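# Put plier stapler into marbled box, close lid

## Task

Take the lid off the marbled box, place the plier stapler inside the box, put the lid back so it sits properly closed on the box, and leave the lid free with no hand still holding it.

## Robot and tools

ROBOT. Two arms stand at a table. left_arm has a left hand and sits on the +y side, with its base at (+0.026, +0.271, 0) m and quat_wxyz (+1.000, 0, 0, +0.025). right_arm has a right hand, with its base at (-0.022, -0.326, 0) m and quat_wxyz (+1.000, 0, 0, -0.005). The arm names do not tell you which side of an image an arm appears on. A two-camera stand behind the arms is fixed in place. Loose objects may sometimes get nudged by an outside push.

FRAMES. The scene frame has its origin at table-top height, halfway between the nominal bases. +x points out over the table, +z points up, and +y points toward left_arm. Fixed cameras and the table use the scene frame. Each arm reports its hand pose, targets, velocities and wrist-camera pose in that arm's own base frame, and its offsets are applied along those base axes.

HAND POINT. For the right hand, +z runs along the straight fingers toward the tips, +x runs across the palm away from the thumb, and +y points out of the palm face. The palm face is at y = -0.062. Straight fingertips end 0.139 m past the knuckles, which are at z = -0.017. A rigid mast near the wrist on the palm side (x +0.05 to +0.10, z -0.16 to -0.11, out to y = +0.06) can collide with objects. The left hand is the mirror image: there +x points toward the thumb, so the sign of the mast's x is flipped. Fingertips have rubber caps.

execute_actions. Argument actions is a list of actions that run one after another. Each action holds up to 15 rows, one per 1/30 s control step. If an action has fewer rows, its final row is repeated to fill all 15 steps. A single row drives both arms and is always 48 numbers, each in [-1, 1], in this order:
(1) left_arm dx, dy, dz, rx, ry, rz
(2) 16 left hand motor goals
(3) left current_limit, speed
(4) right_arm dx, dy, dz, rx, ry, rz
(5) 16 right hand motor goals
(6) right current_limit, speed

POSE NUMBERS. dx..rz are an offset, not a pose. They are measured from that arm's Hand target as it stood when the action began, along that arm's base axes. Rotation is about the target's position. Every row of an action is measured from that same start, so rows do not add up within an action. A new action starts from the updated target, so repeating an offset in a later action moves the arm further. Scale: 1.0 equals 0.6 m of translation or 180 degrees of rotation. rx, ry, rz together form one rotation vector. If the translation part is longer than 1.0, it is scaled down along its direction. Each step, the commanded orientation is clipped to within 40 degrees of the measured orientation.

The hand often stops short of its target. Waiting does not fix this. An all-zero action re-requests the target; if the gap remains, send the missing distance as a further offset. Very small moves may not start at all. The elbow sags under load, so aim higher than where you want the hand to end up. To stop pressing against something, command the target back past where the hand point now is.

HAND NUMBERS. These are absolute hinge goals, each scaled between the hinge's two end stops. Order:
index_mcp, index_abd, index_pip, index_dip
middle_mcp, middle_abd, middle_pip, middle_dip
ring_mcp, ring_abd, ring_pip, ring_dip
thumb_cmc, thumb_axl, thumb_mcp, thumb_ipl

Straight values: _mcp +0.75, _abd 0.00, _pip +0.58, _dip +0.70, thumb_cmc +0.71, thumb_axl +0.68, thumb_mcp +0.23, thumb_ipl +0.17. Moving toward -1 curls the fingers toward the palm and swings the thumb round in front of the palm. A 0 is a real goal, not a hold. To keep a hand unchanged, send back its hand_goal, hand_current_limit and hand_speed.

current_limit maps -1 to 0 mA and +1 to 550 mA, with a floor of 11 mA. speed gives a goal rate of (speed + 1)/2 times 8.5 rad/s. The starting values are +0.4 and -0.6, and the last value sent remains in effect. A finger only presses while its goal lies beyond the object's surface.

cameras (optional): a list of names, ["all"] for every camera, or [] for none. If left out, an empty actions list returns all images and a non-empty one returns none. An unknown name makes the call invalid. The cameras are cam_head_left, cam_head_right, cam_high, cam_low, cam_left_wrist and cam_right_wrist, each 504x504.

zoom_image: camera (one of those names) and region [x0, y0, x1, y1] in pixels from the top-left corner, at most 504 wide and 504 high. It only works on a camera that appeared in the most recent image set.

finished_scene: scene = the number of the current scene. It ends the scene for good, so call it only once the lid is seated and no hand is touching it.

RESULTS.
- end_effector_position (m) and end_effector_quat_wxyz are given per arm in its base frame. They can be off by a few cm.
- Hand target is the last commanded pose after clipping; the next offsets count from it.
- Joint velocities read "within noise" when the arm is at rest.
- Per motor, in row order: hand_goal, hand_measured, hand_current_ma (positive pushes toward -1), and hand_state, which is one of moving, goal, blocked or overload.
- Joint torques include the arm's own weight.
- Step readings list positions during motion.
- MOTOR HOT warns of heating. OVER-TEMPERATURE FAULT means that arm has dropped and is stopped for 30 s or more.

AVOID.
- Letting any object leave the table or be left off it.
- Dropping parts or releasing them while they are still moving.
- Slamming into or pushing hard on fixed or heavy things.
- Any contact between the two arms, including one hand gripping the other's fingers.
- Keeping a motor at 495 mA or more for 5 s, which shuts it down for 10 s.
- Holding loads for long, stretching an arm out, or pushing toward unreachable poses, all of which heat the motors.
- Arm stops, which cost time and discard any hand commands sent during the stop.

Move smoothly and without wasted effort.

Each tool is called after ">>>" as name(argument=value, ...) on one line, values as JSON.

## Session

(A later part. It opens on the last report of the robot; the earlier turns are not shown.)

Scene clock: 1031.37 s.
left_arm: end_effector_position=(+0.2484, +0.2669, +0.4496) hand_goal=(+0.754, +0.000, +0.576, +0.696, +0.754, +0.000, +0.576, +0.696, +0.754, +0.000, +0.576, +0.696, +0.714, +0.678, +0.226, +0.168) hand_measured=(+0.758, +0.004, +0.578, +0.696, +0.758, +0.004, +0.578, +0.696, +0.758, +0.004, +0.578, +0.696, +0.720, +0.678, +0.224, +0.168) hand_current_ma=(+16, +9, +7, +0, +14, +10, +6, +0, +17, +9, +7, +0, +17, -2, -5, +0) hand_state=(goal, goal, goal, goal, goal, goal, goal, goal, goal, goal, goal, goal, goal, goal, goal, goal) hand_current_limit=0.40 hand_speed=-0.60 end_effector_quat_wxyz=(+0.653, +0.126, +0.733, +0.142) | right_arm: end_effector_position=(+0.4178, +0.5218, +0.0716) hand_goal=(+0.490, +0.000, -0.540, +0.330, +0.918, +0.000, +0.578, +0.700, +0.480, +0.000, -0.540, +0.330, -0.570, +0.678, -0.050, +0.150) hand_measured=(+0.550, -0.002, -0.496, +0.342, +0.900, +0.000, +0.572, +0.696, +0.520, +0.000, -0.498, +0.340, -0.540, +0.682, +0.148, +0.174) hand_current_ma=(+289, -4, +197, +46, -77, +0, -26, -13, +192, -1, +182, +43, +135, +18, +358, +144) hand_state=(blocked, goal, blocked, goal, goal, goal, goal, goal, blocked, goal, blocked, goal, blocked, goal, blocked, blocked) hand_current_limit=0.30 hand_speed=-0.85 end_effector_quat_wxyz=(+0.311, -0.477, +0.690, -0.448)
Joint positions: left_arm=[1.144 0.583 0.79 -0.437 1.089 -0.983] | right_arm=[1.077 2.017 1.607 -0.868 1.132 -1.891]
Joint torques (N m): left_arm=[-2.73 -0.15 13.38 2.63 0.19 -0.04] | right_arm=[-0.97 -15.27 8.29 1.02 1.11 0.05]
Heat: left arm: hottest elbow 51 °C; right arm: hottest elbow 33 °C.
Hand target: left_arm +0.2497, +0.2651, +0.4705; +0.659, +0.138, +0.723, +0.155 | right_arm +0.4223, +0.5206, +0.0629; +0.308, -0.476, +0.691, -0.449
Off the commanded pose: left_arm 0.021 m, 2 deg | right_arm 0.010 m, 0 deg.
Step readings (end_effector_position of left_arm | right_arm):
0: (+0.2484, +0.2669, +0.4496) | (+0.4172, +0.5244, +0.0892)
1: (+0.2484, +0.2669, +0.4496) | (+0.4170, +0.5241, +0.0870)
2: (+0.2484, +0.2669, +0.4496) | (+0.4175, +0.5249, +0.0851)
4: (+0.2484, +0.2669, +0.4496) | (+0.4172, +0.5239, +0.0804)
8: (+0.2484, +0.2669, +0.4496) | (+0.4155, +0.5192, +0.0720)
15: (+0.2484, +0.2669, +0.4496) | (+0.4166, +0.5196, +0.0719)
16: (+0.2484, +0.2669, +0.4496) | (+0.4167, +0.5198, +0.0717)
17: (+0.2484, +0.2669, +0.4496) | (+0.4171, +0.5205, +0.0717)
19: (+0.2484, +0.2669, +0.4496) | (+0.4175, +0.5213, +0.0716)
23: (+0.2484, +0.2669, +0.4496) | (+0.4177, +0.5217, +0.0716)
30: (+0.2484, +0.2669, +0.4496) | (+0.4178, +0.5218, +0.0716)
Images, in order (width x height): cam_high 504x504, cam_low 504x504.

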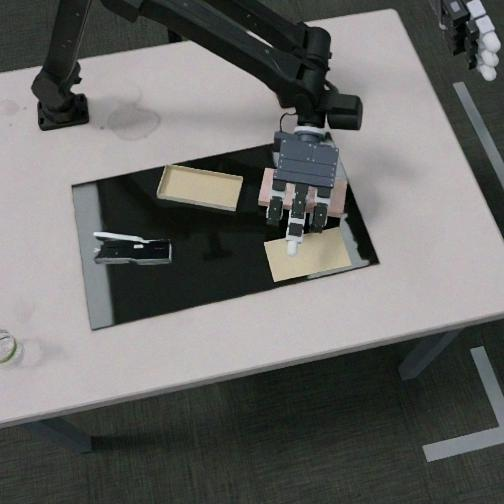

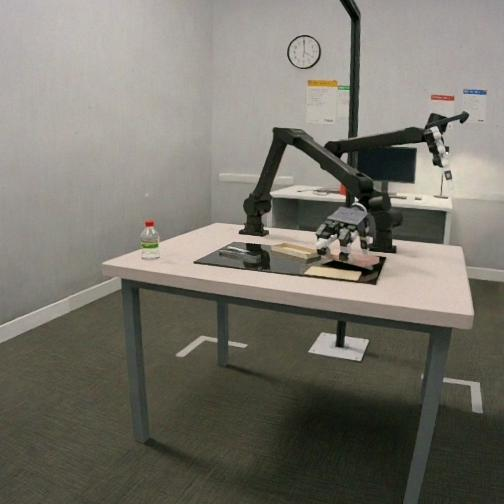

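>>> execute_actions(actions=[[[0,0,0,0,0,0,0.754,0,0.576,0.696,0.754,0,0.576,0.696,0.754,0,0.576,0.696,0.714,0.678,0.226,0.168,0.4,-0.6,0,0,-0.012,0,0,0,0.49,0,-0.54,0.33,0.917,0,0.577,0.70,0.48,0,-0.54,0.33,-0.571,0.678,-0.05,0.15,0.3,-0.85]]])

>>> execute_actions(actions=[[[0,0,0,0,0,0,0.754,0,0.576,0.696,0.754,0,0.576,0.696,0.754,0,0.576,0.696,0.714,0.678,0.226,0.168,0.4,-0.6,0,0,-0.005,0,0,0,0.49,0,-0.54,0.33,0.917,0,0.577,0.70,0.48,0,-0.54,0.33,-0.571,0.678,-0.05,0.15,0.3,-0.85]]], cameras=["cam_high","cam_low"])

>>> zoom_image(camera="cam_low", region=[290, 215, 380, 275])

Scene clock: 1046.00 s.
left_arm: end_effector_position=(+0.2484, +0.2669, +0.4496) hand_goal=(+0.754, +0.000, +0.576, +0.696, +0.754, +0.000, +0.576, +0.696, +0.754, +0.000, +0.576, +0.696, +0.714, +0.678, +0.226, +0.168) hand_measured=(+0.758, +0.004, +0.578, +0.696, +0.758, +0.004, +0.578, +0.696, +0.758, +0.004, +0.578, +0.696, +0.720, +0.678, +0.224, +0.168) hand_current_ma=(+16, +9, +7, +0, +14, +10, +6, +0, +17, +9, +7, +0, +17, -2, -5, +0) hand_state=(goal, goal, goal, goal, goal, goal, goal, goal, goal, goal, goal, goal, goal, goal, goal, goal) hand_current_limit=0.40 hand_speed=-0.60 end_effector_quat_wxyz=(+0.653, +0.126, +0.733, +0.142) | right_arm: end_effector_position=(+0.4175, +0.5213, +0.0631) hand_goal=(+0.490, +0.000, -0.540, +0.330, +0.918, +0.000, +0.578, +0.700, +0.480, +0.000, -0.540, +0.330, -0.570, +0.678, -0.050, +0.150) hand_measured=(+0.550, -0.002, -0.496, +0.342, +0.900, +0.000, +0.572, +0.696, +0.520, +0.000, -0.498, +0.340, -0.540, +0.682, +0.148, +0.174) hand_current_ma=(+289, -4, +197, +46, -77, +0, -26, -13, +192, -1, +182, +43, +135, +18, +358, +144) hand_state=(blocked, goal, blocked, goal, goal, goal, goal, goal, blocked, goal, blocked, goal, blocked, goal, blocked, blocked) hand_current_limit=0.30 hand_speed=-0.85 end_effector_quat_wxyz=(+0.310, -0.478, +0.690, -0.448)
Joint positions: left_arm=[1.144 0.583 0.79 -0.437 1.089 -0.983] | right_arm=[1.077 2.026 1.599 -0.853 1.132 -1.891]
Joint torques (N m): left_arm=[-2.84 -0.56 13.42 2.56 0.21 0.02] | right_arm=[-1.14 -15.21 8.29 1.02 1.07 0.06]
Heat: left arm: hottest elbow 51 °C; right arm: hottest elbow 33 °C.
Hand target: left_arm +0.2497, +0.2651, +0.4705; +0.659, +0.138, +0.723, +0.155 | right_arm +0.4222, +0.5206, +0.0557; +0.308, -0.476, +0.691, -0.449
Off the commanded pose: left_arm 0.021 m, 2 deg | right_arm 0.009 m, 0 deg.
Step readings (end_effector_position of left_arm | right_arm):
0: (+0.2484, +0.2669, +0.4496) | (+0.4178, +0.5218, +0.0716)
1: (+0.2484, +0.2669, +0.4496) | (+0.4178, +0.5219, +0.0711)
2: (+0.2484, +0.2669, +0.4496) | (+0.4180, +0.5223, +0.0707)
4: (+0.2484, +0.2669, +0.4496) | (+0.4181, +0.5224, +0.0690)
8: (+0.2484, +0.2669, +0.4496) | (+0.4177, +0.5216, +0.0651)
15: (+0.2484, +0.2669, +0.4496) | (+0.4175, +0.5213, +0.0631)

Scene clock: 1046.70 s.
left_arm: end_effector_position=(+0.2484, +0.2669, +0.4496) hand_goal=(+0.754, +0.000, +0.576, +0.696, +0.754, +0.000, +0.576, +0.696, +0.754, +0.000, +0.576, +0.696, +0.714, +0.678, +0.226, +0.168) hand_measured=(+0.758, +0.004, +0.578, +0.696, +0.758, +0.004, +0.578, +0.696, +0.758, +0.004, +0.578, +0.696, +0.720, +0.678, +0.224, +0.168) hand_current_ma=(+16, +9, +7, +0, +14, +10, +6, +0, +17, +9, +7, +0, +17, -2, -5, +0) hand_state=(goal, goal, goal, goal, goal, goal, goal, goal, goal, goal, goal, goal, goal, goal, goal, goal) hand_current_limit=0.40 hand_speed=-0.60 end_effector_quat_wxyz=(+0.653, +0.126, +0.733, +0.142) | right_arm: end_effector_position=(+0.4178, +0.5219, +0.0625) hand_goal=(+0.490, +0.000, -0.540, +0.330, +0.918, +0.000, +0.578, +0.700, +0.480, +0.000, -0.540, +0.330, -0.570, +0.678, -0.050, +0.150) hand_measured=(+0.550, -0.002, -0.496, +0.342, +0.900, +0.000, +0.572, +0.696, +0.520, +0.000, -0.498, +0.340, -0.540, +0.682, +0.148, +0.174) hand_current_ma=(+289, -4, +197, +46, -77, +0, -26, -13, +192, -1, +182, +43, +135, +18, +357, +144) hand_state=(blocked, goal, blocked, goal, goal, goal, goal, goal, blocked, goal, blocked, goal, blocked, goal, blocked, blocked) hand_current_limit=0.30 hand_speed=-0.85 end_effector_quat_wxyz=(+0.311, -0.476, +0.690, -0.447)
Joint positions: left_arm=[1.144 0.583 0.79 -0.437 1.089 -0.983] | right_arm=[1.077 2.026 1.597 -0.846 1.132 -1.891]
Joint torques (N m): left_arm=[-3.14 -0.97 13.23 2.56 0.18 -0.03] | right_arm=[-0.85 -14.92 8.27 0.96 1.1 0.04]
Heat: left arm: hottest elbow 51 °C; right arm: hottest elbow 33 °C.
Hand target: left_arm +0.2497, +0.2651, +0.4705; +0.659, +0.138, +0.723, +0.155 | right_arm +0.4223, +0.5206, +0.0527; +0.308, -0.476, +0.691, -0.449
Off the commanded pose: left_arm 0.021 m, 2 deg | right_arm 0.011 m, 0 deg.
Step readings (end_effector_position of left_arm | right_arm):
0: (+0.2484, +0.2669, +0.4496) | (+0.4175, +0.5213, +0.0631)
1: (+0.2484, +0.2669, +0.4496) | (+0.4176, +0.5214, +0.0631)
2: (+0.2484, +0.2669, +0.4496) | (+0.4178, +0.5218, +0.0629)
4: (+0.2484, +0.2669, +0.4496) | (+0.4179, +0.5220, +0.0628)
8: (+0.2484, +0.2669, +0.4496) | (+0.4178, +0.5219, +0.0625)
15: (+0.2484, +0.2669, +0.4496) | (+0.4178, +0.5219, +0.0625)
Images, in order (width x height): cam_high 504x504, cam_low 504x504.

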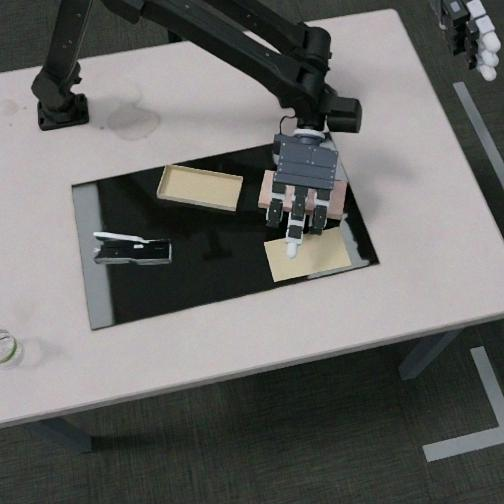

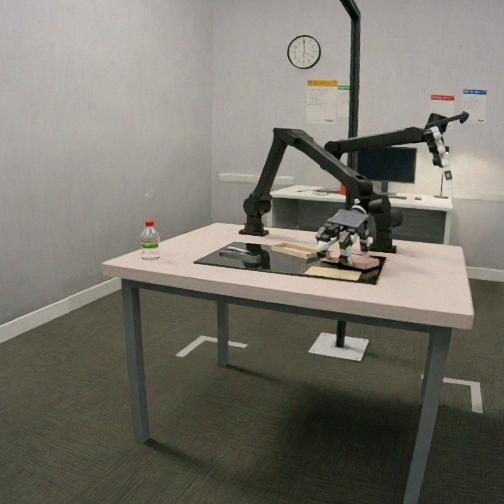

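Scaled by 5.600.

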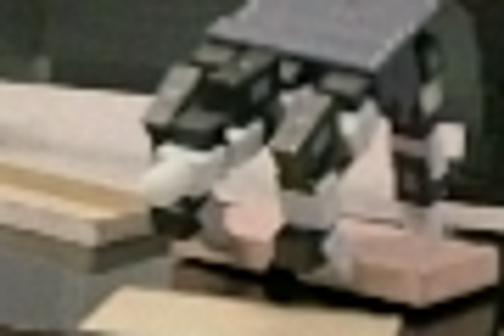

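>>> execute_actions(actions=[[[0,0,0,0,0,0,0.754,0,0.576,0.696,0.754,0,0.576,0.696,0.754,0,0.576,0.696,0.714,0.678,0.226,0.168,0.4,-0.6,0,0,-0.008,0,0,0,0.49,0,-0.54,0.33,0.917,0,0.577,0.70,0.48,0,-0.54,0.33,-0.571,0.678,-0.05,0.15,0.3,-0.85]]], cameras=["cam_high","cam_low"])

>>> zoom_image(camera="cam_low", region=[310, 235, 380, 275])

Scene clock: 1055.20 s.
left_arm: end_effector_position=(+0.2484, +0.2669, +0.4496) hand_goal=(+0.754, +0.000, +0.576, +0.696, +0.754, +0.000, +0.576, +0.696, +0.754, +0.000, +0.576, +0.696, +0.714, +0.678, +0.226, +0.168) hand_measured=(+0.758, +0.004, +0.578, +0.696, +0.758, +0.004, +0.578, +0.696, +0.758, +0.004, +0.578, +0.696, +0.720, +0.678, +0.224, +0.168) hand_current_ma=(+16, +9, +7, +0, +14, +10, +6, +0, +17, +9, +7, +0, +17, -2, -5, +0) hand_state=(goal, goal, goal, goal, goal, goal, goal, goal, goal, goal, goal, goal, goal, goal, goal, goal) hand_current_limit=0.40 hand_speed=-0.60 end_effector_quat_wxyz=(+0.653, +0.126, +0.733, +0.142) | right_arm: end_effector_position=(+0.4181, +0.5219, +0.0582) hand_goal=(+0.490, +0.000, -0.540, +0.330, +0.918, +0.000, +0.578, +0.700, +0.480, +0.000, -0.540, +0.330, -0.570, +0.678, -0.050, +0.150) hand_measured=(+0.548, -0.002, -0.496, +0.346, +0.900, +0.000, +0.572, +0.696, +0.520, +0.000, -0.506, +0.340, -0.538, +0.682, +0.148, +0.174) hand_current_ma=(+283, -4, +197, +63, -77, +0, -26, -13, +192, -1, +152, +43, +145, +19, +358, +144) hand_state=(blocked, goal, blocked, goal, goal, goal, goal, goal, blocked, goal, blocked, goal, blocked, goal, blocked, blocked) hand_current_limit=0.30 hand_speed=-0.85 end_effector_quat_wxyz=(+0.311, -0.476, +0.690, -0.447)
Joint positions: left_arm=[1.144 0.583 0.79 -0.437 1.089 -0.983] | right_arm=[1.076 2.031 1.592 -0.837 1.132 -1.891]
Joint torques (N m): left_arm=[-2.32 -1.26 13.29 2.7 0.14 -0.04] | right_arm=[-0.79 -15.21 8.2 1.03 1.1 0.05]
Heat: left arm: hottest elbow 51 °C; right arm: hottest elbow 33 °C.
Hand target: left_arm +0.2497, +0.2651, +0.4705; +0.659, +0.138, +0.723, +0.155 | right_arm +0.4222, +0.5206, +0.0478; +0.308, -0.476, +0.691, -0.449
Off the commanded pose: left_arm 0.021 m, 2 deg | right_arm 0.011 m, 0 deg.
Step readings (end_effector_position of left_arm | right_arm):
0: (+0.2484, +0.2669, +0.4496) | (+0.4178, +0.5219, +0.0625)
1: (+0.2484, +0.2669, +0.4496) | (+0.4179, +0.5220, +0.0621)
2: (+0.2484, +0.2669, +0.4496) | (+0.4181, +0.5224, +0.0620)
4: (+0.2484, +0.2669, +0.4496) | (+0.4181, +0.5224, +0.0606)
8: (+0.2484, +0.2669, +0.4496) | (+0.4179, +0.5220, +0.0582)
15: (+0.2484, +0.2669, +0.4496) | (+0.4181, +0.5219, +0.0582)
Images, in order (width x height): cam_high 504x504, cam_low 504x504.

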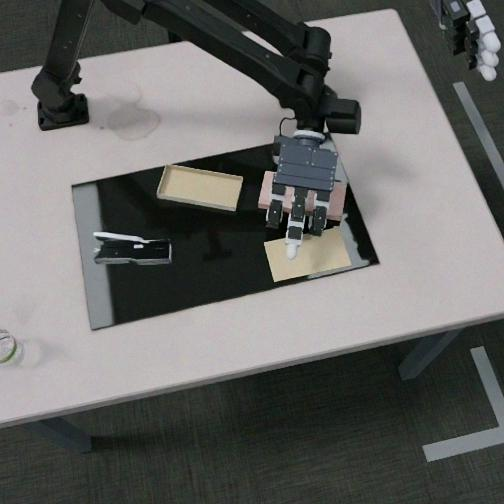

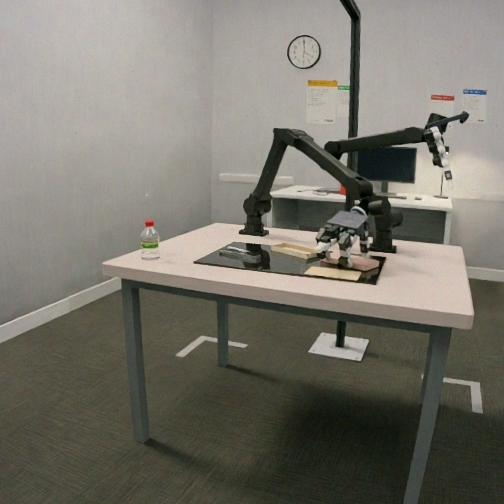

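Scaled by 7.200.

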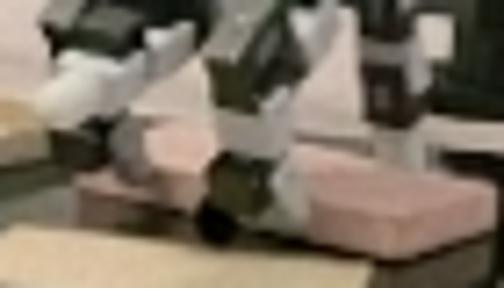

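>>> execute_actions(actions=[[[0,0,0,0,0,0,0.754,0,0.576,0.696,0.754,0,0.576,0.696,0.754,0,0.576,0.696,0.714,0.678,0.226,0.168,0.4,-0.6,0,0,0.014,0,0,0,0.54,0,-0.50,0.34,0.917,0,0.577,0.70,0.53,0,-0.50,0.34,-0.571,0.678,0.10,0.15,0.1,-0.85]],[[0,0,0,0,0,0,0.754,0,0.576,0.696,0.754,0,0.576,0.696,0.754,0,0.576,0.696,0.714,0.678,0.226,0.168,0.4,-0.6,0,0,0.0,0,0,0,0.70,0,-0.44,0.348,0.917,0,0.577,0.70,0.70,0,-0.44,0.348,-0.571,0.678,0.24,0.15,0.1,-0.85]],[[0,0,0,0,0,0,0.754,0,0.576,0.696,0.754,0,0.576,0.696,0.754,0,0.576,0.696,0.714,0.678,0.226,0.168,0.4,-0.6,0,0,0.04,0,0,0,0.753,0,-0.43,0.348,0.917,0,0.577,0.70,0.753,0,-0.43,0.348,-0.571,0.678,0.29,0.15,0.1,-0.85]]], cameras=["cam_high","cam_low"])

Scene clock: 1069.73 s.
left_arm: end_effector_position=(+0.2484, +0.2669, +0.4496) hand_goal=(+0.754, +0.000, +0.576, +0.696, +0.754, +0.000, +0.576, +0.696, +0.754, +0.000, +0.576, +0.696, +0.714, +0.678, +0.226, +0.168) hand_measured=(+0.758, +0.004, +0.578, +0.696, +0.758, +0.004, +0.578, +0.696, +0.758, +0.004, +0.578, +0.696, +0.720, +0.678, +0.224, +0.168) hand_current_ma=(+16, +9, +7, +0, +14, +10, +6, +0, +17, +9, +7, +0, +17, -2, -5, +0) hand_state=(goal, goal, goal, goal, goal, goal, goal, goal, goal, goal, goal, goal, goal, goal, goal, goal) hand_current_limit=0.40 hand_speed=-0.60 end_effector_quat_wxyz=(+0.653, +0.126, +0.733, +0.142) | right_arm: end_effector_position=(+0.4138, +0.5141, +0.0578) hand_goal=(+0.754, +0.000, -0.430, +0.348, +0.918, +0.000, +0.578, +0.700, +0.754, +0.000, -0.430, +0.348, -0.570, +0.678, +0.290, +0.150) hand_measured=(+0.738, -0.002, -0.432, +0.350, +0.900, +0.000, +0.572, +0.696, +0.738, +0.000, -0.432, +0.346, -0.568, +0.680, +0.282, +0.152) hand_current_ma=(-68, -4, -10, +8, -77, +0, -26, -13, -68, -1, -9, -9, +8, +12, -38, +8) hand_state=(goal, goal, goal, goal, goal, goal, goal, goal, goal, goal, goal, goal, goal, goal, goal, goal) hand_current_limit=0.10 hand_speed=-0.85 end_effector_quat_wxyz=(+0.297, -0.486, +0.685, -0.454)
Joint positions: left_arm=[1.144 0.583 0.79 -0.437 1.089 -0.983] | right_arm=[1.076 2.028 1.592 -0.878 1.132 -1.891]
Joint torques (N m): left_arm=[-2.43 -0.67 13.33 2.43 0.14 0.02] | right_arm=[-0.79 -17.44 11.03 -0.05 1.16 0.02]
Heat: left arm: hottest elbow 51 °C; right arm: hottest elbow 32 °C.
Hand target: left_arm +0.2497, +0.2651, +0.4705; +0.659, +0.138, +0.723, +0.155 | right_arm +0.4221, +0.5206, +0.0803; +0.308, -0.476, +0.691, -0.449
Off the commanded pose: left_arm 0.021 m, 2 deg | right_arm 0.025 m, 2 deg.
Step readings (end_effector_position of left_arm | right_arm):
0: (+0.2484, +0.2669, +0.4496) | (+0.4181, +0.5219, +0.0582)
1: (+0.2484, +0.2669, +0.4496) | (+0.4181, +0.5219, +0.0582)
2: (+0.2484, +0.2669, +0.4496) | (+0.4181, +0.5219, +0.0582)
4: (+0.2484, +0.2669, +0.4496) | (+0.4181, +0.5219, +0.0582)
8: (+0.2484, +0.2669, +0.4496) | (+0.4181, +0.5219, +0.0582)
15: (+0.2484, +0.2669, +0.4496) | (+0.4181, +0.5219, +0.0582)
16: (+0.2484, +0.2669, +0.4496) | (+0.4181, +0.5219, +0.0582)
17: (+0.2484, +0.2669, +0.4496) | (+0.4181, +0.5219, +0.0582)
19: (+0.2484, +0.2669, +0.4496) | (+0.4181, +0.5219, +0.0582)
23: (+0.2484, +0.2669, +0.4496) | (+0.4181, +0.5219, +0.0582)
30: (+0.2484, +0.2669, +0.4496) | (+0.4181, +0.5219, +0.0582)
31: (+0.2484, +0.2669, +0.4496) | (+0.4174, +0.5207, +0.0580)
32: (+0.2484, +0.2669, +0.4496) | (+0.4164, +0.5188, +0.0577)
34: (+0.2484, +0.2669, +0.4496) | (+0.4148, +0.5158, +0.0575)
38: (+0.2484, +0.2669, +0.4496) | (+0.4140, +0.5143, +0.0576)
45: (+0.2484, +0.2669, +0.4496) | (+0.4139, +0.5141, +0.0578)
Images, in order (width x height): cam_high 504x504, cam_low 504x504.

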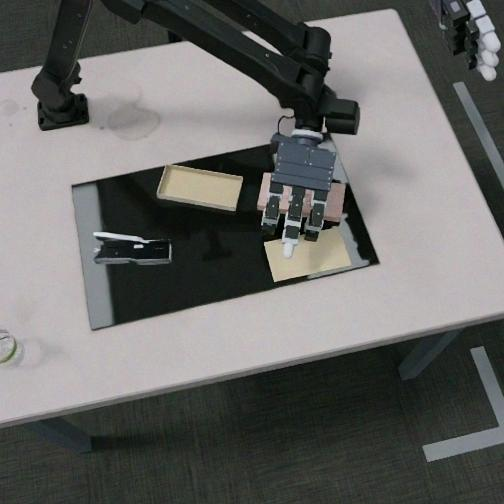

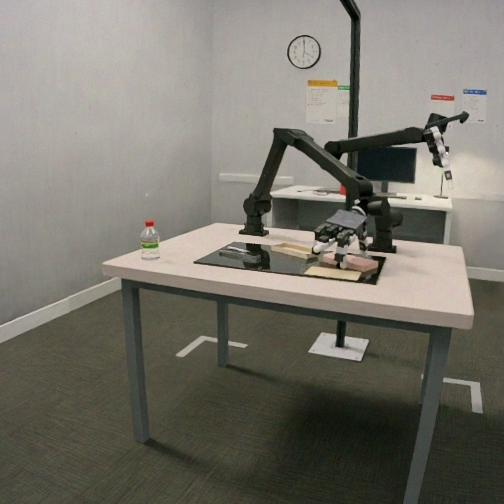

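>>> execute_actions(actions=[[[0,0,0,0,0,0,0.754,0,0.576,0.696,0.754,0,0.576,0.696,0.754,0,0.576,0.696,0.714,0.678,0.226,0.168,0.4,-0.6,0,0,0.09,0,0,0,0.753,0,-0.43,0.348,0.917,0,0.577,0.70,0.753,0,-0.43,0.348,-0.571,0.678,0.29,0.15,0.1,-0.85]],[[0,0,0,0,0,0,0.754,0,0.576,0.696,0.754,0,0.576,0.696,0.754,0,0.576,0.696,0.714,0.678,0.226,0.168,0.4,-0.6,-0.02,-0.15,0.02,0,0,0,0.30,0,0.42,0.55,0.28,0,0.42,0.55,0.75,0,0.58,0.70,0.71,0.678,0.226,0.168,0.1,-0.6]],[[0,0,0,0,0,0,0.754,0,0.576,0.696,0.754,0,0.576,0.696,0.754,0,0.576,0.696,0.714,0.678,0.226,0.168,0.4,-0.6,-0.03,-0.19,0,0,0,-0.05,0.30,0,0.42,0.55,0.28,0,0.42,0.55,0.75,0,0.58,0.70,0.71,0.678,0.226,0.168,0.1,-0.6]],[[0,0,0,0,0,0,0.754,0,0.576,0.696,0.754,0,0.576,0.696,0.754,0,0.576,0.696,0.714,0.678,0.226,0.168,0.4,-0.6,-0.03,-0.21,0,0,0,-0.045,0.30,0,0.42,0.55,0.28,0,0.42,0.55,0.75,0,0.58,0.70,0.71,0.678,0.226,0.168,-0.2,-0.6]]], cameras=["cam_high","cam_low","cam_right_wrist"])

>>> zoom_image(camera="cam_high", region=[80, 150, 260, 290])

Scene clock: 1160.40 s.
left_arm: end_effector_position=(+0.2484, +0.2669, +0.4496) hand_goal=(+0.754, +0.000, +0.576, +0.696, +0.754, +0.000, +0.576, +0.696, +0.754, +0.000, +0.576, +0.696, +0.714, +0.678, +0.226, +0.168) hand_measured=(+0.758, +0.004, +0.578, +0.696, +0.758, +0.004, +0.578, +0.696, +0.758, +0.004, +0.578, +0.696, +0.720, +0.678, +0.224, +0.168) hand_current_ma=(+16, +9, +7, +0, +14, +10, +6, +0, +17, +9, +7, +0, +17, -2, -5, +0) hand_state=(goal, goal, goal, goal, goal, goal, goal, goal, goal, goal, goal, goal, goal, goal, goal, goal) hand_current_limit=0.40 hand_speed=-0.60 end_effector_quat_wxyz=(+0.653, +0.126, +0.733, +0.142) | right_arm: end_effector_position=(+0.3680, +0.1835, +0.1424) hand_goal=(+0.300, +0.000, +0.420, +0.550, +0.280, +0.000, +0.420, +0.550, +0.750, +0.000, +0.580, +0.700, +0.710, +0.678, +0.226, +0.168) hand_measured=(+0.294, +0.002, +0.416, +0.548, +0.274, +0.002, +0.420, +0.552, +0.742, +0.002, +0.574, +0.696, +0.698, +0.680, +0.224, +0.166) hand_current_ma=(-24, +4, -13, -10, -27, +3, +1, +11, -37, +3, -22, -12, -52, +10, -6, -9) hand_state=(goal, goal, goal, goal, goal, goal, goal, goal, goal, goal, goal, goal, goal, goal, goal, goal) hand_current_limit=-0.20 hand_speed=-0.60 end_effector_quat_wxyz=(+0.231, -0.369, +0.754, -0.492)
Joint positions: left_arm=[1.144 0.583 0.79 -0.437 1.089 -0.983] | right_arm=[0.759 1.294 0.887 -0.873 1.13 -1.908]
Joint torques (N m): left_arm=[-2.73 -0.32 13.39 2.47 0.18 -0.06] | right_arm=[-0.03 -6.59 10.03 1.02 1.07 0.03]
Heat: left arm: hottest elbow 51 °C; right arm: hottest elbow 33 °C.
Hand target: left_arm +0.2497, +0.2651, +0.4705; +0.659, +0.138, +0.723, +0.155 | right_arm +0.3741, +0.1907, +0.1462; +0.238, -0.368, +0.754, -0.490
Off the commanded pose: left_arm 0.021 m, 2 deg | right_arm 0.010 m, 1 deg.
Step readings (end_effector_position of left_arm | right_arm):
0: (+0.2484, +0.2669, +0.4496) | (+0.4138, +0.5141, +0.0578)
1: (+0.2484, +0.2669, +0.4496) | (+0.4132, +0.5132, +0.0616)
2: (+0.2484, +0.2669, +0.4496) | (+0.4108, +0.5098, +0.0627)
4: (+0.2484, +0.2669, +0.4496) | (+0.4085, +0.5054, +0.0737)
8: (+0.2484, +0.2669, +0.4496) | (+0.4112, +0.5099, +0.1049)
15: (+0.2484, +0.2669, +0.4496) | (+0.4151, +0.5166, +0.1272)
16: (+0.2484, +0.2669, +0.4496) | (+0.4127, +0.5075, +0.1214)
17: (+0.2484, +0.2669, +0.4496) | (+0.4084, +0.4986, +0.1200)
19: (+0.2484, +0.2669, +0.4496) | (+0.3944, +0.4578, +0.1134)
23: (+0.2484, +0.2669, +0.4496) | (+0.4023, +0.4212, +0.1277)
30: (+0.2484, +0.2669, +0.4496) | (+0.4127, +0.4212, +0.1474)
31: (+0.2484, +0.2669, +0.4496) | (+0.4092, +0.4105, +0.1408)
32: (+0.2484, +0.2669, +0.4496) | (+0.4043, +0.4004, +0.1390)
34: (+0.2484, +0.2669, +0.4496) | (+0.3854, +0.3550, +0.1293)
38: (+0.2484, +0.2669, +0.4496) | (+0.3856, +0.3064, +0.1321)
45: (+0.2484, +0.2669, +0.4496) | (+0.3897, +0.3049, +0.1391)
46: (+0.2484, +0.2669, +0.4496) | (+0.3864, +0.2943, +0.1344)
47: (+0.2484, +0.2669, +0.4496) | (+0.3824, +0.2855, +0.1334)
49: (+0.2484, +0.2669, +0.4496) | (+0.3685, +0.2375, +0.1280)
53: (+0.2484, +0.2669, +0.4496) | (+0.3680, +0.1759, +0.1365)
60: (+0.2484, +0.2669, +0.4496) | (+0.3693, +0.1814, +0.1428)
camera_calibration:
cam_right_wrist: T_world_to_cam=[[0.299761, 0.759764, -0.576976, -0.13408], [-0.0863975, 0.623922, 0.776696, -0.243527], [0.950094, -0.182974, 0.252669, -0.228404], [0, 0, 0, 1]] pos_world=[0.236158, 0.212019, 0.169496]
Images, in order (width x height): cam_high 504x504, cam_low 504x504, cam_right_wrist 504x504.

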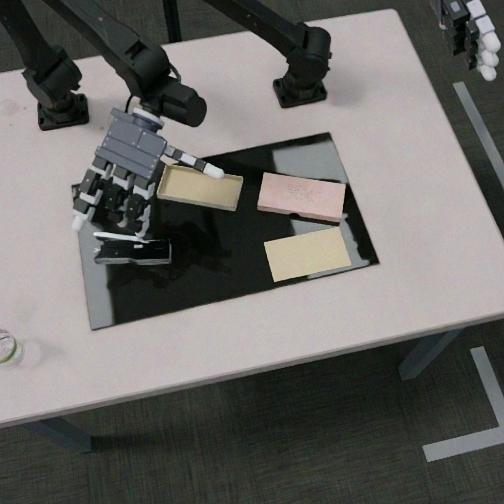

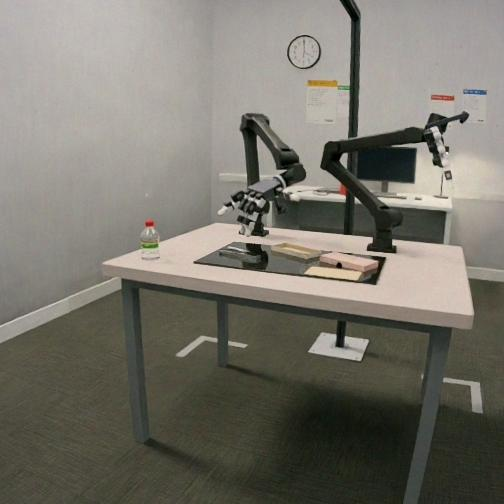

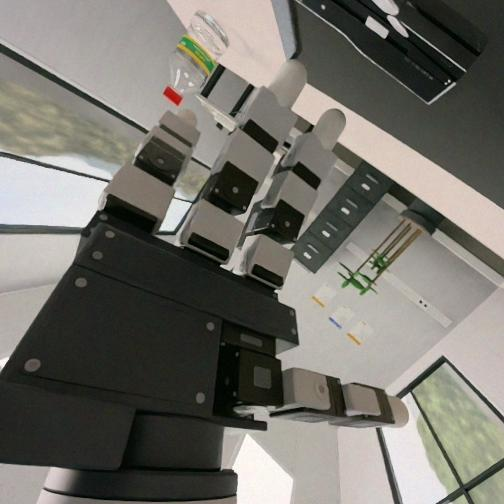

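Scaled by 2.800.

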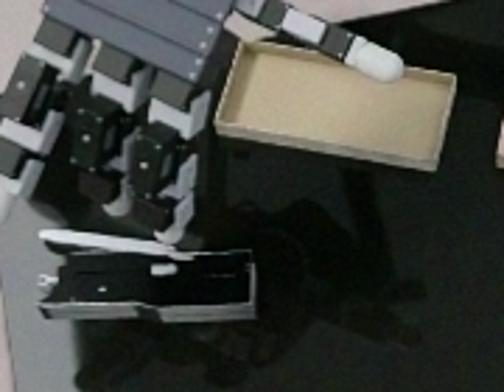

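>>> zoom_image(camera="cam_right_wrist", region=[264, 0, 504, 140])

Scaled by 2.100.

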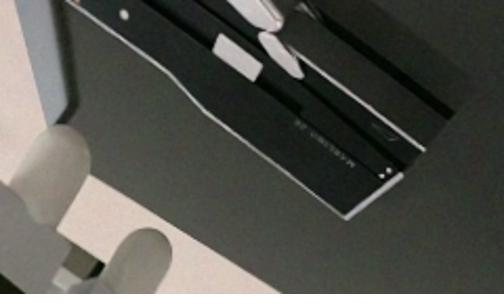

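>>> execute_actions(actions=[[[0,0,0,0,0,0,0.754,0,0.576,0.696,0.754,0,0.576,0.696,0.754,0,0.576,0.696,0.714,0.678,0.226,0.168,0.4,-0.6,0.006,0,-0.06,0,0,0,0.30,0,0.42,0.55,0.28,0,0.42,0.55,0.75,0,0.58,0.70,0.71,0.678,0.226,0.168,-0.3,-0.6]],[[0,0,0,0,0,0,0.754,0,0.576,0.696,0.754,0,0.576,0.696,0.754,0,0.576,0.696,0.714,0.678,0.226,0.168,0.4,-0.6,0,0,-0.04,0,0,0,0.30,0,0.42,0.55,0.28,0,0.42,0.55,0.75,0,0.58,0.70,0.71,0.678,0.226,0.168,-0.3,-0.6]]], cameras=["cam_high","cam_low","cam_right_wrist"])

>>> zoom_image(camera="cam_high", region=[80, 150, 260, 290])

>>> zoom_image(camera="cam_right_wrist", region=[184, 0, 504, 200])

Scene clock: 1219.47 s.
left_arm: end_effector_position=(+0.2484, +0.2669, +0.4496) hand_goal=(+0.754, +0.000, +0.576, +0.696, +0.754, +0.000, +0.576, +0.696, +0.754, +0.000, +0.576, +0.696, +0.714, +0.678, +0.226, +0.168) hand_measured=(+0.758, +0.004, +0.578, +0.696, +0.758, +0.004, +0.578, +0.696, +0.758, +0.004, +0.578, +0.696, +0.720, +0.678, +0.224, +0.168) hand_current_ma=(+16, +9, +7, +0, +14, +10, +6, +0, +17, +9, +7, +0, +17, -2, -5, +0) hand_state=(goal, goal, goal, goal, goal, goal, goal, goal, goal, goal, goal, goal, goal, goal, goal, goal) hand_current_limit=0.40 hand_speed=-0.60 end_effector_quat_wxyz=(+0.653, +0.126, +0.733, +0.142) | right_arm: end_effector_position=(+0.3745, +0.1900, +0.0866) hand_goal=(+0.300, +0.000, +0.420, +0.550, +0.280, +0.000, +0.420, +0.550, +0.750, +0.000, +0.580, +0.700, +0.710, +0.678, +0.226, +0.168) hand_measured=(+0.294, +0.000, +0.416, +0.548, +0.274, +0.000, +0.420, +0.552, +0.742, +0.000, +0.574, +0.696, +0.698, +0.680, +0.224, +0.166) hand_current_ma=(-24, +2, -13, -10, -27, +2, +1, +10, -37, +2, -21, -12, -49, +10, -6, -9) hand_state=(goal, goal, goal, goal, goal, goal, goal, goal, goal, goal, goal, goal, goal, goal, goal, goal) hand_current_limit=-0.30 hand_speed=-0.60 end_effector_quat_wxyz=(+0.236, -0.369, +0.753, -0.490)
Joint positions: left_arm=[1.144 0.583 0.79 -0.437 1.089 -0.983] | right_arm=[0.759 1.39 0.808 -0.674 1.127 -1.924]
Joint torques (N m): left_arm=[-2.9 -0.91 13.37 2.65 0.16 0.03] | right_arm=[-0.73 -7.36 7.98 1.14 1.09 0.05]
Heat: left arm: hottest elbow 51 °C; right arm: hottest elbow 31 °C.
Hand target: left_arm +0.2497, +0.2651, +0.4705; +0.659, +0.138, +0.723, +0.155 | right_arm +0.3778, +0.1908, +0.0863; +0.238, -0.368, +0.754, -0.489
Off the commanded pose: left_arm 0.021 m, 2 deg | right_arm 0.003 m, 0 deg.
Step readings (end_effector_position of left_arm | right_arm):
0: (+0.2484, +0.2669, +0.4496) | (+0.3680, +0.1835, +0.1424)
1: (+0.2484, +0.2669, +0.4496) | (+0.3687, +0.1839, +0.1398)
2: (+0.2484, +0.2669, +0.4496) | (+0.3724, +0.1871, +0.1376)
4: (+0.2484, +0.2669, +0.4496) | (+0.3751, +0.1899, +0.1282)
8: (+0.2484, +0.2669, +0.4496) | (+0.3733, +0.1892, +0.1088)
15: (+0.2484, +0.2669, +0.4496) | (+0.3736, +0.1894, +0.1068)
16: (+0.2484, +0.2669, +0.4496) | (+0.3737, +0.1894, +0.1051)
17: (+0.2484, +0.2669, +0.4496) | (+0.3758, +0.1911, +0.1038)
19: (+0.2484, +0.2669, +0.4496) | (+0.3762, +0.1915, +0.0980)
23: (+0.2484, +0.2669, +0.4496) | (+0.3741, +0.1896, +0.0873)
30: (+0.2484, +0.2669, +0.4496) | (+0.3745, +0.1900, +0.0866)
camera_calibration:
cam_right_wrist: T_world_to_cam=[[0.297698, 0.765582, -0.570316, -0.174085], [-0.096179, 0.618415, 0.779944, -0.199329], [0.949803, -0.177335, 0.257734, -0.220553], [0, 0, 0, 1]] pos_world=[0.242135, 0.217433, 0.113025]
Images, in order (width x height): cam_high 504x504, cam_low 504x504, cam_right_wrist 504x504.

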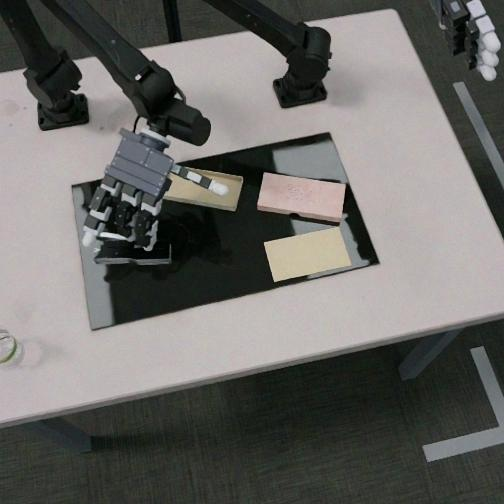

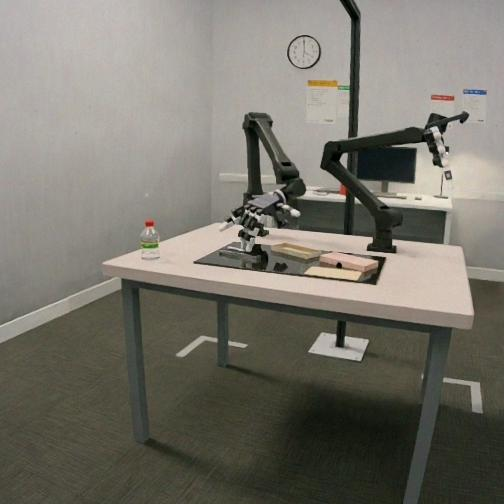

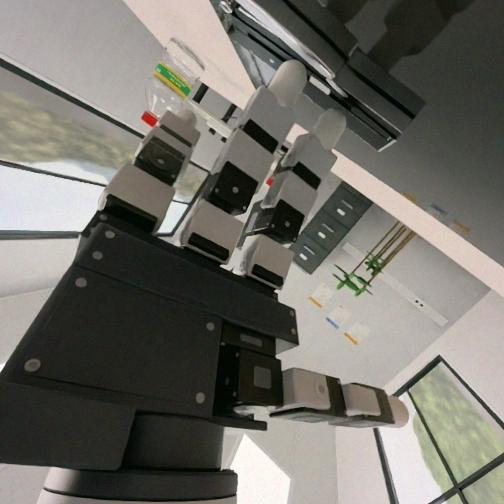

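Scaled by 2.800.

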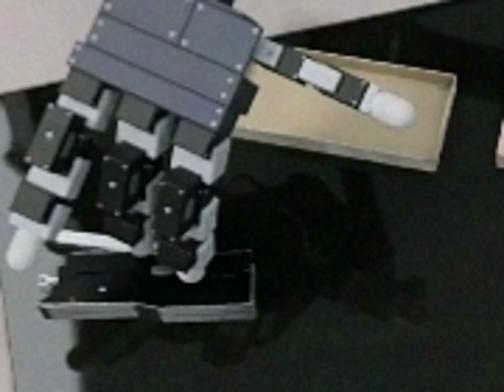

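Scaled by 1.575.

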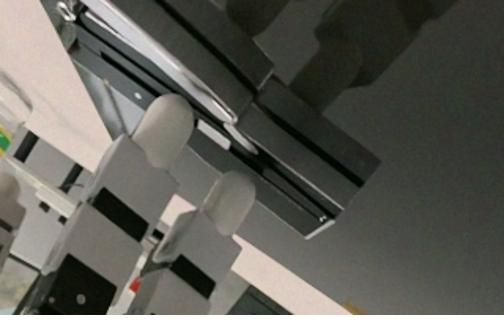

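>>> execute_actions(actions=[[[0,0,0,0,0,0,0.754,0,0.576,0.696,0.754,0,0.576,0.696,0.754,0,0.576,0.696,0.714,0.678,0.226,0.168,0.4,-0.6,0.004,0,-0.018,0,0,0,0.30,0,0.42,0.55,0.28,0,0.42,0.55,0.75,0,0.58,0.70,0.71,0.678,0.226,0.168,-0.3,-0.6]],[[0,0,0,0,0,0,0.754,0,0.576,0.696,0.754,0,0.576,0.696,0.754,0,0.576,0.696,0.714,0.678,0.226,0.168,0.4,-0.6,0,0,-0.010,0,0,0,0.30,0,0.42,0.55,0.28,0,0.42,0.55,0.75,0,0.58,0.70,0.71,0.678,0.226,0.168,-0.3,-0.6]]])

Scene clock: 1234.23 s.
left_arm: end_effector_position=(+0.2484, +0.2669, +0.4496) hand_goal=(+0.754, +0.000, +0.576, +0.696, +0.754, +0.000, +0.576, +0.696, +0.754, +0.000, +0.576, +0.696, +0.714, +0.678, +0.226, +0.168) hand_measured=(+0.758, +0.004, +0.578, +0.696, +0.758, +0.004, +0.578, +0.696, +0.758, +0.004, +0.578, +0.696, +0.720, +0.678, +0.224, +0.168) hand_current_ma=(+16, +9, +7, +0, +14, +10, +6, +0, +17, +9, +7, +0, +17, -2, -5, +0) hand_state=(goal, goal, goal, goal, goal, goal, goal, goal, goal, goal, goal, goal, goal, goal, goal, goal) hand_current_limit=0.40 hand_speed=-0.60 end_effector_quat_wxyz=(+0.653, +0.126, +0.733, +0.142) | right_arm: end_effector_position=(+0.3799, +0.1936, +0.0817) hand_goal=(+0.300, +0.000, +0.420, +0.550, +0.280, +0.000, +0.420, +0.550, +0.750, +0.000, +0.580, +0.700, +0.710, +0.678, +0.226, +0.168) hand_measured=(+0.292, -0.020, +0.414, +0.546, +0.274, +0.000, +0.420, +0.552, +0.742, +0.000, +0.574, +0.696, +0.698, +0.680, +0.224, +0.166) hand_current_ma=(-29, -71, -23, -17, -27, +2, +1, +10, -37, +2, -21, -12, -49, +10, -6, -9) hand_state=(goal, goal, goal, goal, goal, goal, goal, goal, goal, goal, goal, goal, goal, goal, goal, goal) hand_current_limit=-0.30 hand_speed=-0.60 end_effector_quat_wxyz=(+0.248, -0.363, +0.753, -0.489)
Joint positions: left_arm=[1.144 0.583 0.79 -0.437 1.089 -0.983] | right_arm=[0.758 1.403 0.798 -0.615 1.132 -1.935]
Joint torques (N m): left_arm=[-3.31 -0.85 13.27 2.51 0.15 -0.03] | right_arm=[-1.26 -6.01 7.02 1.21 0.75 0.04]
Heat: left arm: hottest elbow 51 °C; right arm: hottest elbow 31 °C.
Hand target: left_arm +0.2497, +0.2651, +0.4705; +0.659, +0.138, +0.723, +0.155 | right_arm +0.3802, +0.1908, +0.0695; +0.238, -0.368, +0.754, -0.490
Off the commanded pose: left_arm 0.021 m, 2 deg | right_arm 0.013 m, 1 deg.
Step readings (end_effector_position of left_arm | right_arm):
0: (+0.2484, +0.2669, +0.4496) | (+0.3745, +0.1900, +0.0866)
1: (+0.2484, +0.2669, +0.4496) | (+0.3748, +0.1903, +0.0859)
2: (+0.2484, +0.2669, +0.4496) | (+0.3763, +0.1915, +0.0854)
4: (+0.2484, +0.2669, +0.4496) | (+0.3777, +0.1926, +0.0832)
8: (+0.2484, +0.2669, +0.4496) | (+0.3788, +0.1931, +0.0827)
15: (+0.2484, +0.2669, +0.4496) | (+0.3787, +0.1930, +0.0827)
16: (+0.2484, +0.2669, +0.4496) | (+0.3788, +0.1930, +0.0823)
17: (+0.2484, +0.2669, +0.4496) | (+0.3792, +0.1933, +0.0820)
19: (+0.2484, +0.2669, +0.4496) | (+0.3797, +0.1935, +0.0818)
23: (+0.2484, +0.2669, +0.4496) | (+0.3799, +0.1936, +0.0817)
30: (+0.2484, +0.2669, +0.4496) | (+0.3799, +0.1936, +0.0817)

>>> execute_actions(actions=[[[0,0,0,0,0,0,0.754,0,0.576,0.696,0.754,0,0.576,0.696,0.754,0,0.576,0.696,0.714,0.678,0.226,0.168,0.4,-0.6,-0.01,0.012,-0.004,0,0,0,0.29,0,0.42,0.55,0.20,0,0.42,0.55,0.75,0,0.58,0.70,0.71,0.678,0.226,0.168,-0.3,-0.6]],[[0,0,0,0,0,0,0.754,0,0.576,0.696,0.754,0,0.576,0.696,0.754,0,0.576,0.696,0.714,0.678,0.226,0.168,0.4,-0.6,-0.022,0.033,0,0,0,-0.01,0.29,0,0.42,0.55,0.20,0,0.42,0.55,0.75,0,0.58,0.70,0.71,0.678,0.226,0.168,-0.3,-0.6]]], cameras=["cam_high","cam_low","cam_right_wrist"])

>>> zoom_image(camera="cam_high", region=[80, 150, 260, 290])

Scene clock: 1247.47 s.
left_arm: end_effector_position=(+0.2484, +0.2669, +0.4496) hand_goal=(+0.754, +0.000, +0.576, +0.696, +0.754, +0.000, +0.576, +0.696, +0.754, +0.000, +0.576, +0.696, +0.714, +0.678, +0.226, +0.168) hand_measured=(+0.758, +0.004, +0.578, +0.696, +0.758, +0.004, +0.578, +0.696, +0.758, +0.004, +0.578, +0.696, +0.720, +0.678, +0.224, +0.168) hand_current_ma=(+16, +9, +7, +0, +14, +10, +6, +0, +17, +9, +7, +0, +17, -2, -5, +0) hand_state=(goal, goal, goal, goal, goal, goal, goal, goal, goal, goal, goal, goal, goal, goal, goal, goal) hand_current_limit=0.40 hand_speed=-0.60 end_effector_quat_wxyz=(+0.653, +0.126, +0.733, +0.142) | right_arm: end_effector_position=(+0.3612, +0.2055, +0.0744) hand_goal=(+0.290, +0.000, +0.420, +0.550, +0.200, +0.000, +0.420, +0.550, +0.750, +0.000, +0.580, +0.700, +0.710, +0.678, +0.226, +0.168) hand_measured=(+0.320, -0.010, +0.446, +0.560, +0.302, +0.000, +0.450, +0.564, +0.740, +0.000, +0.574, +0.696, +0.700, +0.680, +0.224, +0.166) hand_current_ma=(+141, -34, +107, +44, +193, -1, +127, +62, -38, +2, -21, -12, -39, +10, -7, -9) hand_state=(blocked, goal, blocked, goal, blocked, goal, blocked, goal, goal, goal, goal, goal, goal, goal, goal, goal) hand_current_limit=-0.30 hand_speed=-0.60 end_effector_quat_wxyz=(+0.237, -0.348, +0.754, -0.505)
Joint positions: left_arm=[1.144 0.583 0.79 -0.437 1.089 -0.983] | right_arm=[0.831 1.464 0.844 -0.854 1.181 -1.669]
Joint torques (N m): left_arm=[-2.43 0.26 13.33 2.7 0.23 -0.08] | right_arm=[0.56 -6.24 9.18 -0.16 -0.19 0.18]
Heat: left arm: hottest elbow 51 °C; right arm: hottest elbow 31 °C.
Hand target: left_arm +0.2497, +0.2651, +0.4705; +0.659, +0.138, +0.723, +0.155 | right_arm +0.3611, +0.2177, +0.0672; +0.230, -0.356, +0.760, -0.493
Off the commanded pose: left_arm 0.021 m, 2 deg | right_arm 0.014 m, 2 deg.
Step readings (end_effector_position of left_arm | right_arm):
0: (+0.2484, +0.2669, +0.4496) | (+0.3799, +0.1936, +0.0817)
1: (+0.2484, +0.2669, +0.4496) | (+0.3798, +0.1936, +0.0816)
2: (+0.2484, +0.2669, +0.4496) | (+0.3794, +0.1939, +0.0813)
4: (+0.2484, +0.2669, +0.4496) | (+0.3792, +0.1940, +0.0807)
8: (+0.2484, +0.2669, +0.4496) | (+0.3789, +0.1942, +0.0804)
15: (+0.2484, +0.2669, +0.4496) | (+0.3789, +0.1942, +0.0803)
16: (+0.2484, +0.2669, +0.4496) | (+0.3769, +0.1944, +0.0801)
17: (+0.2484, +0.2669, +0.4496) | (+0.3732, +0.1939, +0.0799)
19: (+0.2484, +0.2669, +0.4496) | (+0.3659, +0.1986, +0.0772)
23: (+0.2484, +0.2669, +0.4496) | (+0.3605, +0.2048, +0.0738)
30: (+0.2484, +0.2669, +0.4496) | (+0.3609, +0.2053, +0.0741)
camera_calibration:
cam_right_wrist: T_world_to_cam=[[0.34659, 0.746307, -0.568244, -0.202768], [-0.0969193, 0.631043, 0.76967, -0.202277], [0.932996, -0.211686, 0.291044, -0.191513], [0, 0, 0, 1]] pos_world=[0.229354, 0.238432, 0.0962037]
Images, in order (width x height): cam_high 504x504, cam_low 504x504, cam_right_wrist 504x504.

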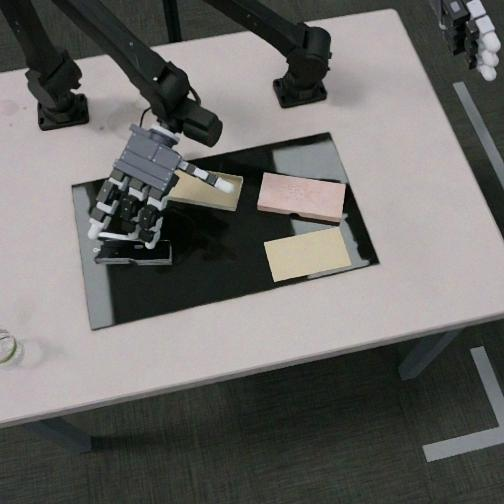

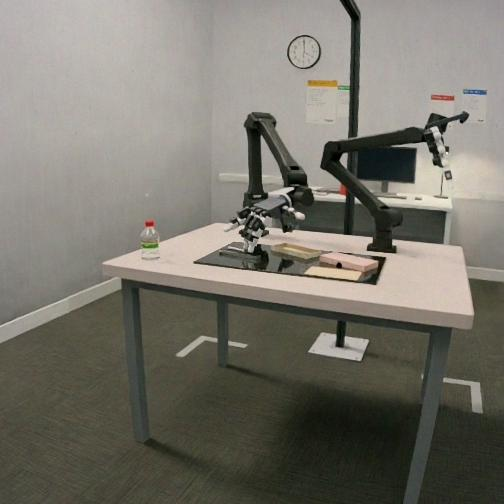

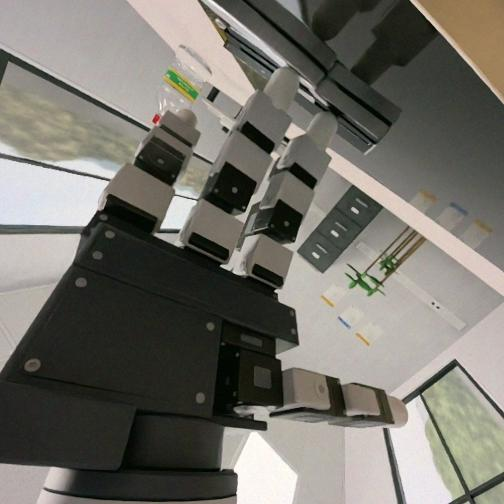

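Scaled by 2.800.

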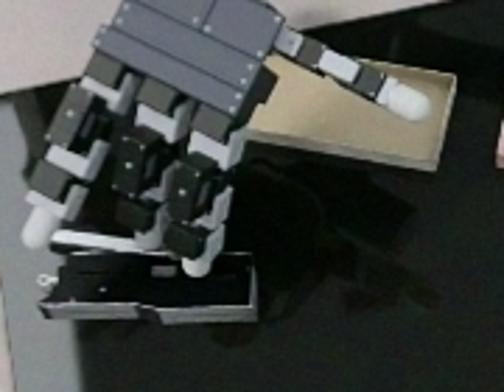

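>>> execute_actions(actions=[[[0,0,0,0,0,0,0.754,0,0.576,0.696,0.754,0,0.576,0.696,0.754,0,0.576,0.696,0.714,0.678,0.226,0.168,0.4,-0.6,0,0,0.10,0,0,0,0.30,0,0.42,0.55,0.28,0,0.42,0.55,0.75,0,0.58,0.70,0.71,0.678,0.226,0.168,-0.2,-0.6]],[[0,0,0,0,0,0,0.754,0,0.576,0.696,0.754,0,0.576,0.696,0.754,0,0.576,0.696,0.714,0.678,0.226,0.168,0.4,-0.6,0.075,-0.035,0,0,0,0,0.276,0,0.113,0.236,0.383,0,0.164,0.287,0.382,0,0.332,0.454,0.71,0.678,0.226,0.168,0.1,-0.6]],[[0,0,0,0,0,0,0.754,0,0.576,0.696,0.754,0,0.576,0.696,0.754,0,0.576,0.696,0.714,0.678,0.226,0.168,0.4,-0.6,0.065,-0.038,0,0,0,0,0.276,0,0.113,0.236,0.383,0,0.164,0.287,0.382,0,0.332,0.454,0.71,0.678,0.226,0.168,0.1,-0.6]]], cameras=["cam_high","cam_low","cam_right_wrist"])

>>> zoom_image(camera="cam_high", region=[80, 150, 260, 290])

>>> zoom_image(camera="cam_right_wrist", region=[184, 0, 504, 200])

Scene clock: 1369.43 s.
left_arm: end_effector_position=(+0.2484, +0.2669, +0.4496) hand_goal=(+0.754, +0.000, +0.576, +0.696, +0.754, +0.000, +0.576, +0.696, +0.754, +0.000, +0.576, +0.696, +0.714, +0.678, +0.226, +0.168) hand_measured=(+0.758, +0.004, +0.578, +0.696, +0.758, +0.004, +0.578, +0.696, +0.758, +0.004, +0.578, +0.696, +0.720, +0.678, +0.224, +0.168) hand_current_ma=(+16, +9, +7, +0, +14, +10, +6, +0, +17, +9, +7, +0, +17, -2, -5, +0) hand_state=(goal, goal, goal, goal, goal, goal, goal, goal, goal, goal, goal, goal, goal, goal, goal, goal) hand_current_limit=0.40 hand_speed=-0.60 end_effector_quat_wxyz=(+0.653, +0.126, +0.733, +0.142) | right_arm: end_effector_position=(+0.4332, +0.1627, +0.1180) hand_goal=(+0.276, +0.000, +0.114, +0.236, +0.384, +0.000, +0.164, +0.288, +0.382, +0.000, +0.332, +0.454, +0.710, +0.678, +0.226, +0.168) hand_measured=(+0.270, +0.000, +0.116, +0.240, +0.372, +0.002, +0.166, +0.292, +0.376, +0.000, +0.332, +0.456, +0.700, +0.680, +0.224, +0.166) hand_current_ma=(-21, -1, +7, +11, -52, +4, +6, +12, -24, +1, +3, +10, -44, +10, -6, -9) hand_state=(goal, goal, goal, goal, goal, goal, goal, goal, goal, goal, goal, goal, goal, goal, goal, goal) hand_current_limit=0.10 hand_speed=-0.60 end_effector_quat_wxyz=(+0.211, -0.352, +0.764, -0.498)
Joint positions: left_arm=[1.144 0.583 0.79 -0.437 1.089 -0.983] | right_arm=[0.612 1.423 0.931 -0.633 1.093 -2.095]
Joint torques (N m): left_arm=[-2.67 -0.85 13.33 2.77 0.18 -0.01] | right_arm=[0.26 -7.94 11.19 1.37 0.92 0.07]
Heat: left arm: hottest elbow 51 °C; right arm: hottest elbow 31 °C.
Hand target: left_arm +0.2497, +0.2651, +0.4705; +0.659, +0.138, +0.723, +0.155 | right_arm +0.4450, +0.1739, +0.1271; +0.230, -0.356, +0.760, -0.493
Off the commanded pose: left_arm 0.021 m, 2 deg | right_arm 0.019 m, 2 deg.
joint sent to its limit (right arm) — joint 6 (wrist roll), lower limit. The joint targets still meet the commanded pose.
Step readings (end_effector_position of left_arm | right_arm):
0: (+0.2484, +0.2669, +0.4496) | (+0.3612, +0.2055, +0.0744)
1: (+0.2484, +0.2669, +0.4496) | (+0.3603, +0.2050, +0.0783)
2: (+0.2484, +0.2669, +0.4496) | (+0.3563, +0.2043, +0.0808)
4: (+0.2484, +0.2669, +0.4496) | (+0.3525, +0.2030, +0.0938)
8: (+0.2484, +0.2669, +0.4496) | (+0.3553, +0.2068, +0.1163)
15: (+0.2484, +0.2669, +0.4496) | (+0.3556, +0.2074, +0.1195)
16: (+0.2484, +0.2669, +0.4496) | (+0.3591, +0.2068, +0.1196)
17: (+0.2484, +0.2669, +0.4496) | (+0.3655, +0.2070, +0.1197)
19: (+0.2484, +0.2669, +0.4496) | (+0.3837, +0.1996, +0.1202)
23: (+0.2484, +0.2669, +0.4496) | (+0.4007, +0.1838, +0.1205)
30: (+0.2484, +0.2669, +0.4496) | (+0.4009, +0.1884, +0.1202)
31: (+0.2484, +0.2669, +0.4496) | (+0.4036, +0.1886, +0.1202)
32: (+0.2484, +0.2669, +0.4496) | (+0.4089, +0.1898, +0.1198)
34: (+0.2484, +0.2669, +0.4496) | (+0.4240, +0.1817, +0.1202)
38: (+0.2484, +0.2669, +0.4496) | (+0.4356, +0.1613, +0.1192)
45: (+0.2484, +0.2669, +0.4496) | (+0.4339, +0.1621, +0.1182)
camera_calibration:
cam_right_wrist: T_world_to_cam=[[0.334097, 0.738751, -0.585343, -0.162323], [-0.0409172, 0.63181, 0.774042, -0.226748], [0.94165, -0.234654, 0.241313, -0.274533], [0, 0, 0, 1]] pos_world=[0.303468, 0.198758, 0.146747]
Images, in order (width x height): cam_high 504x504, cam_low 504x504, cam_right_wrist 504x504.

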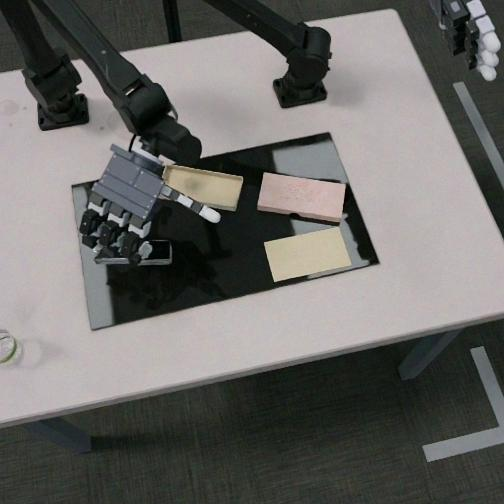

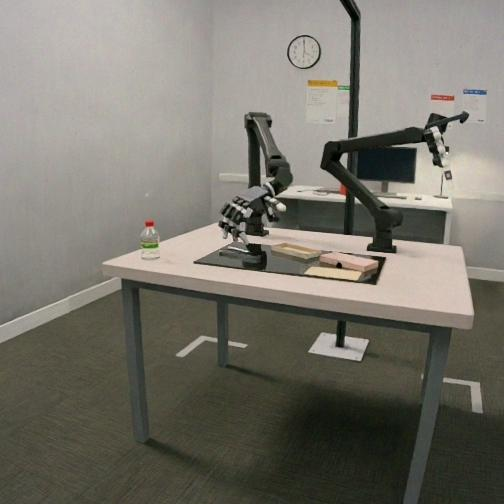

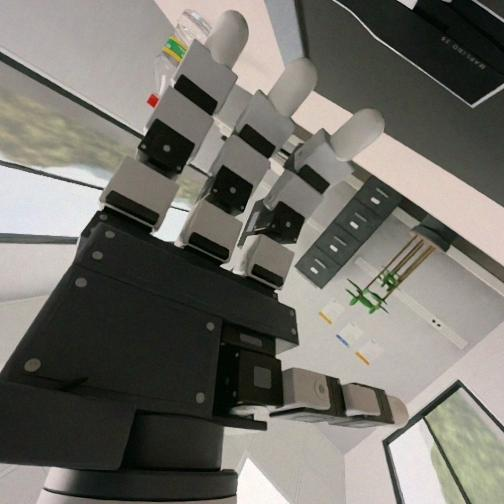

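Scaled by 2.800.

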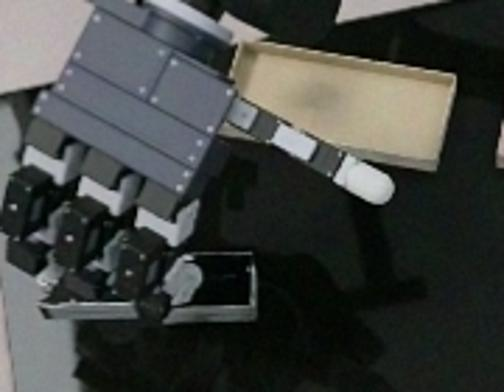

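Scaled by 1.575.

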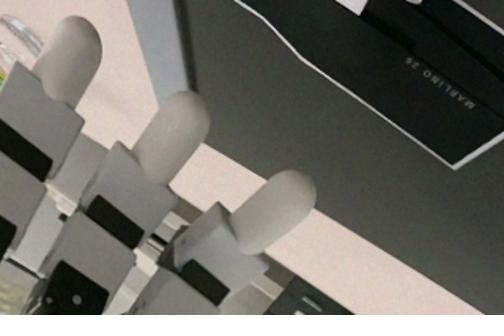

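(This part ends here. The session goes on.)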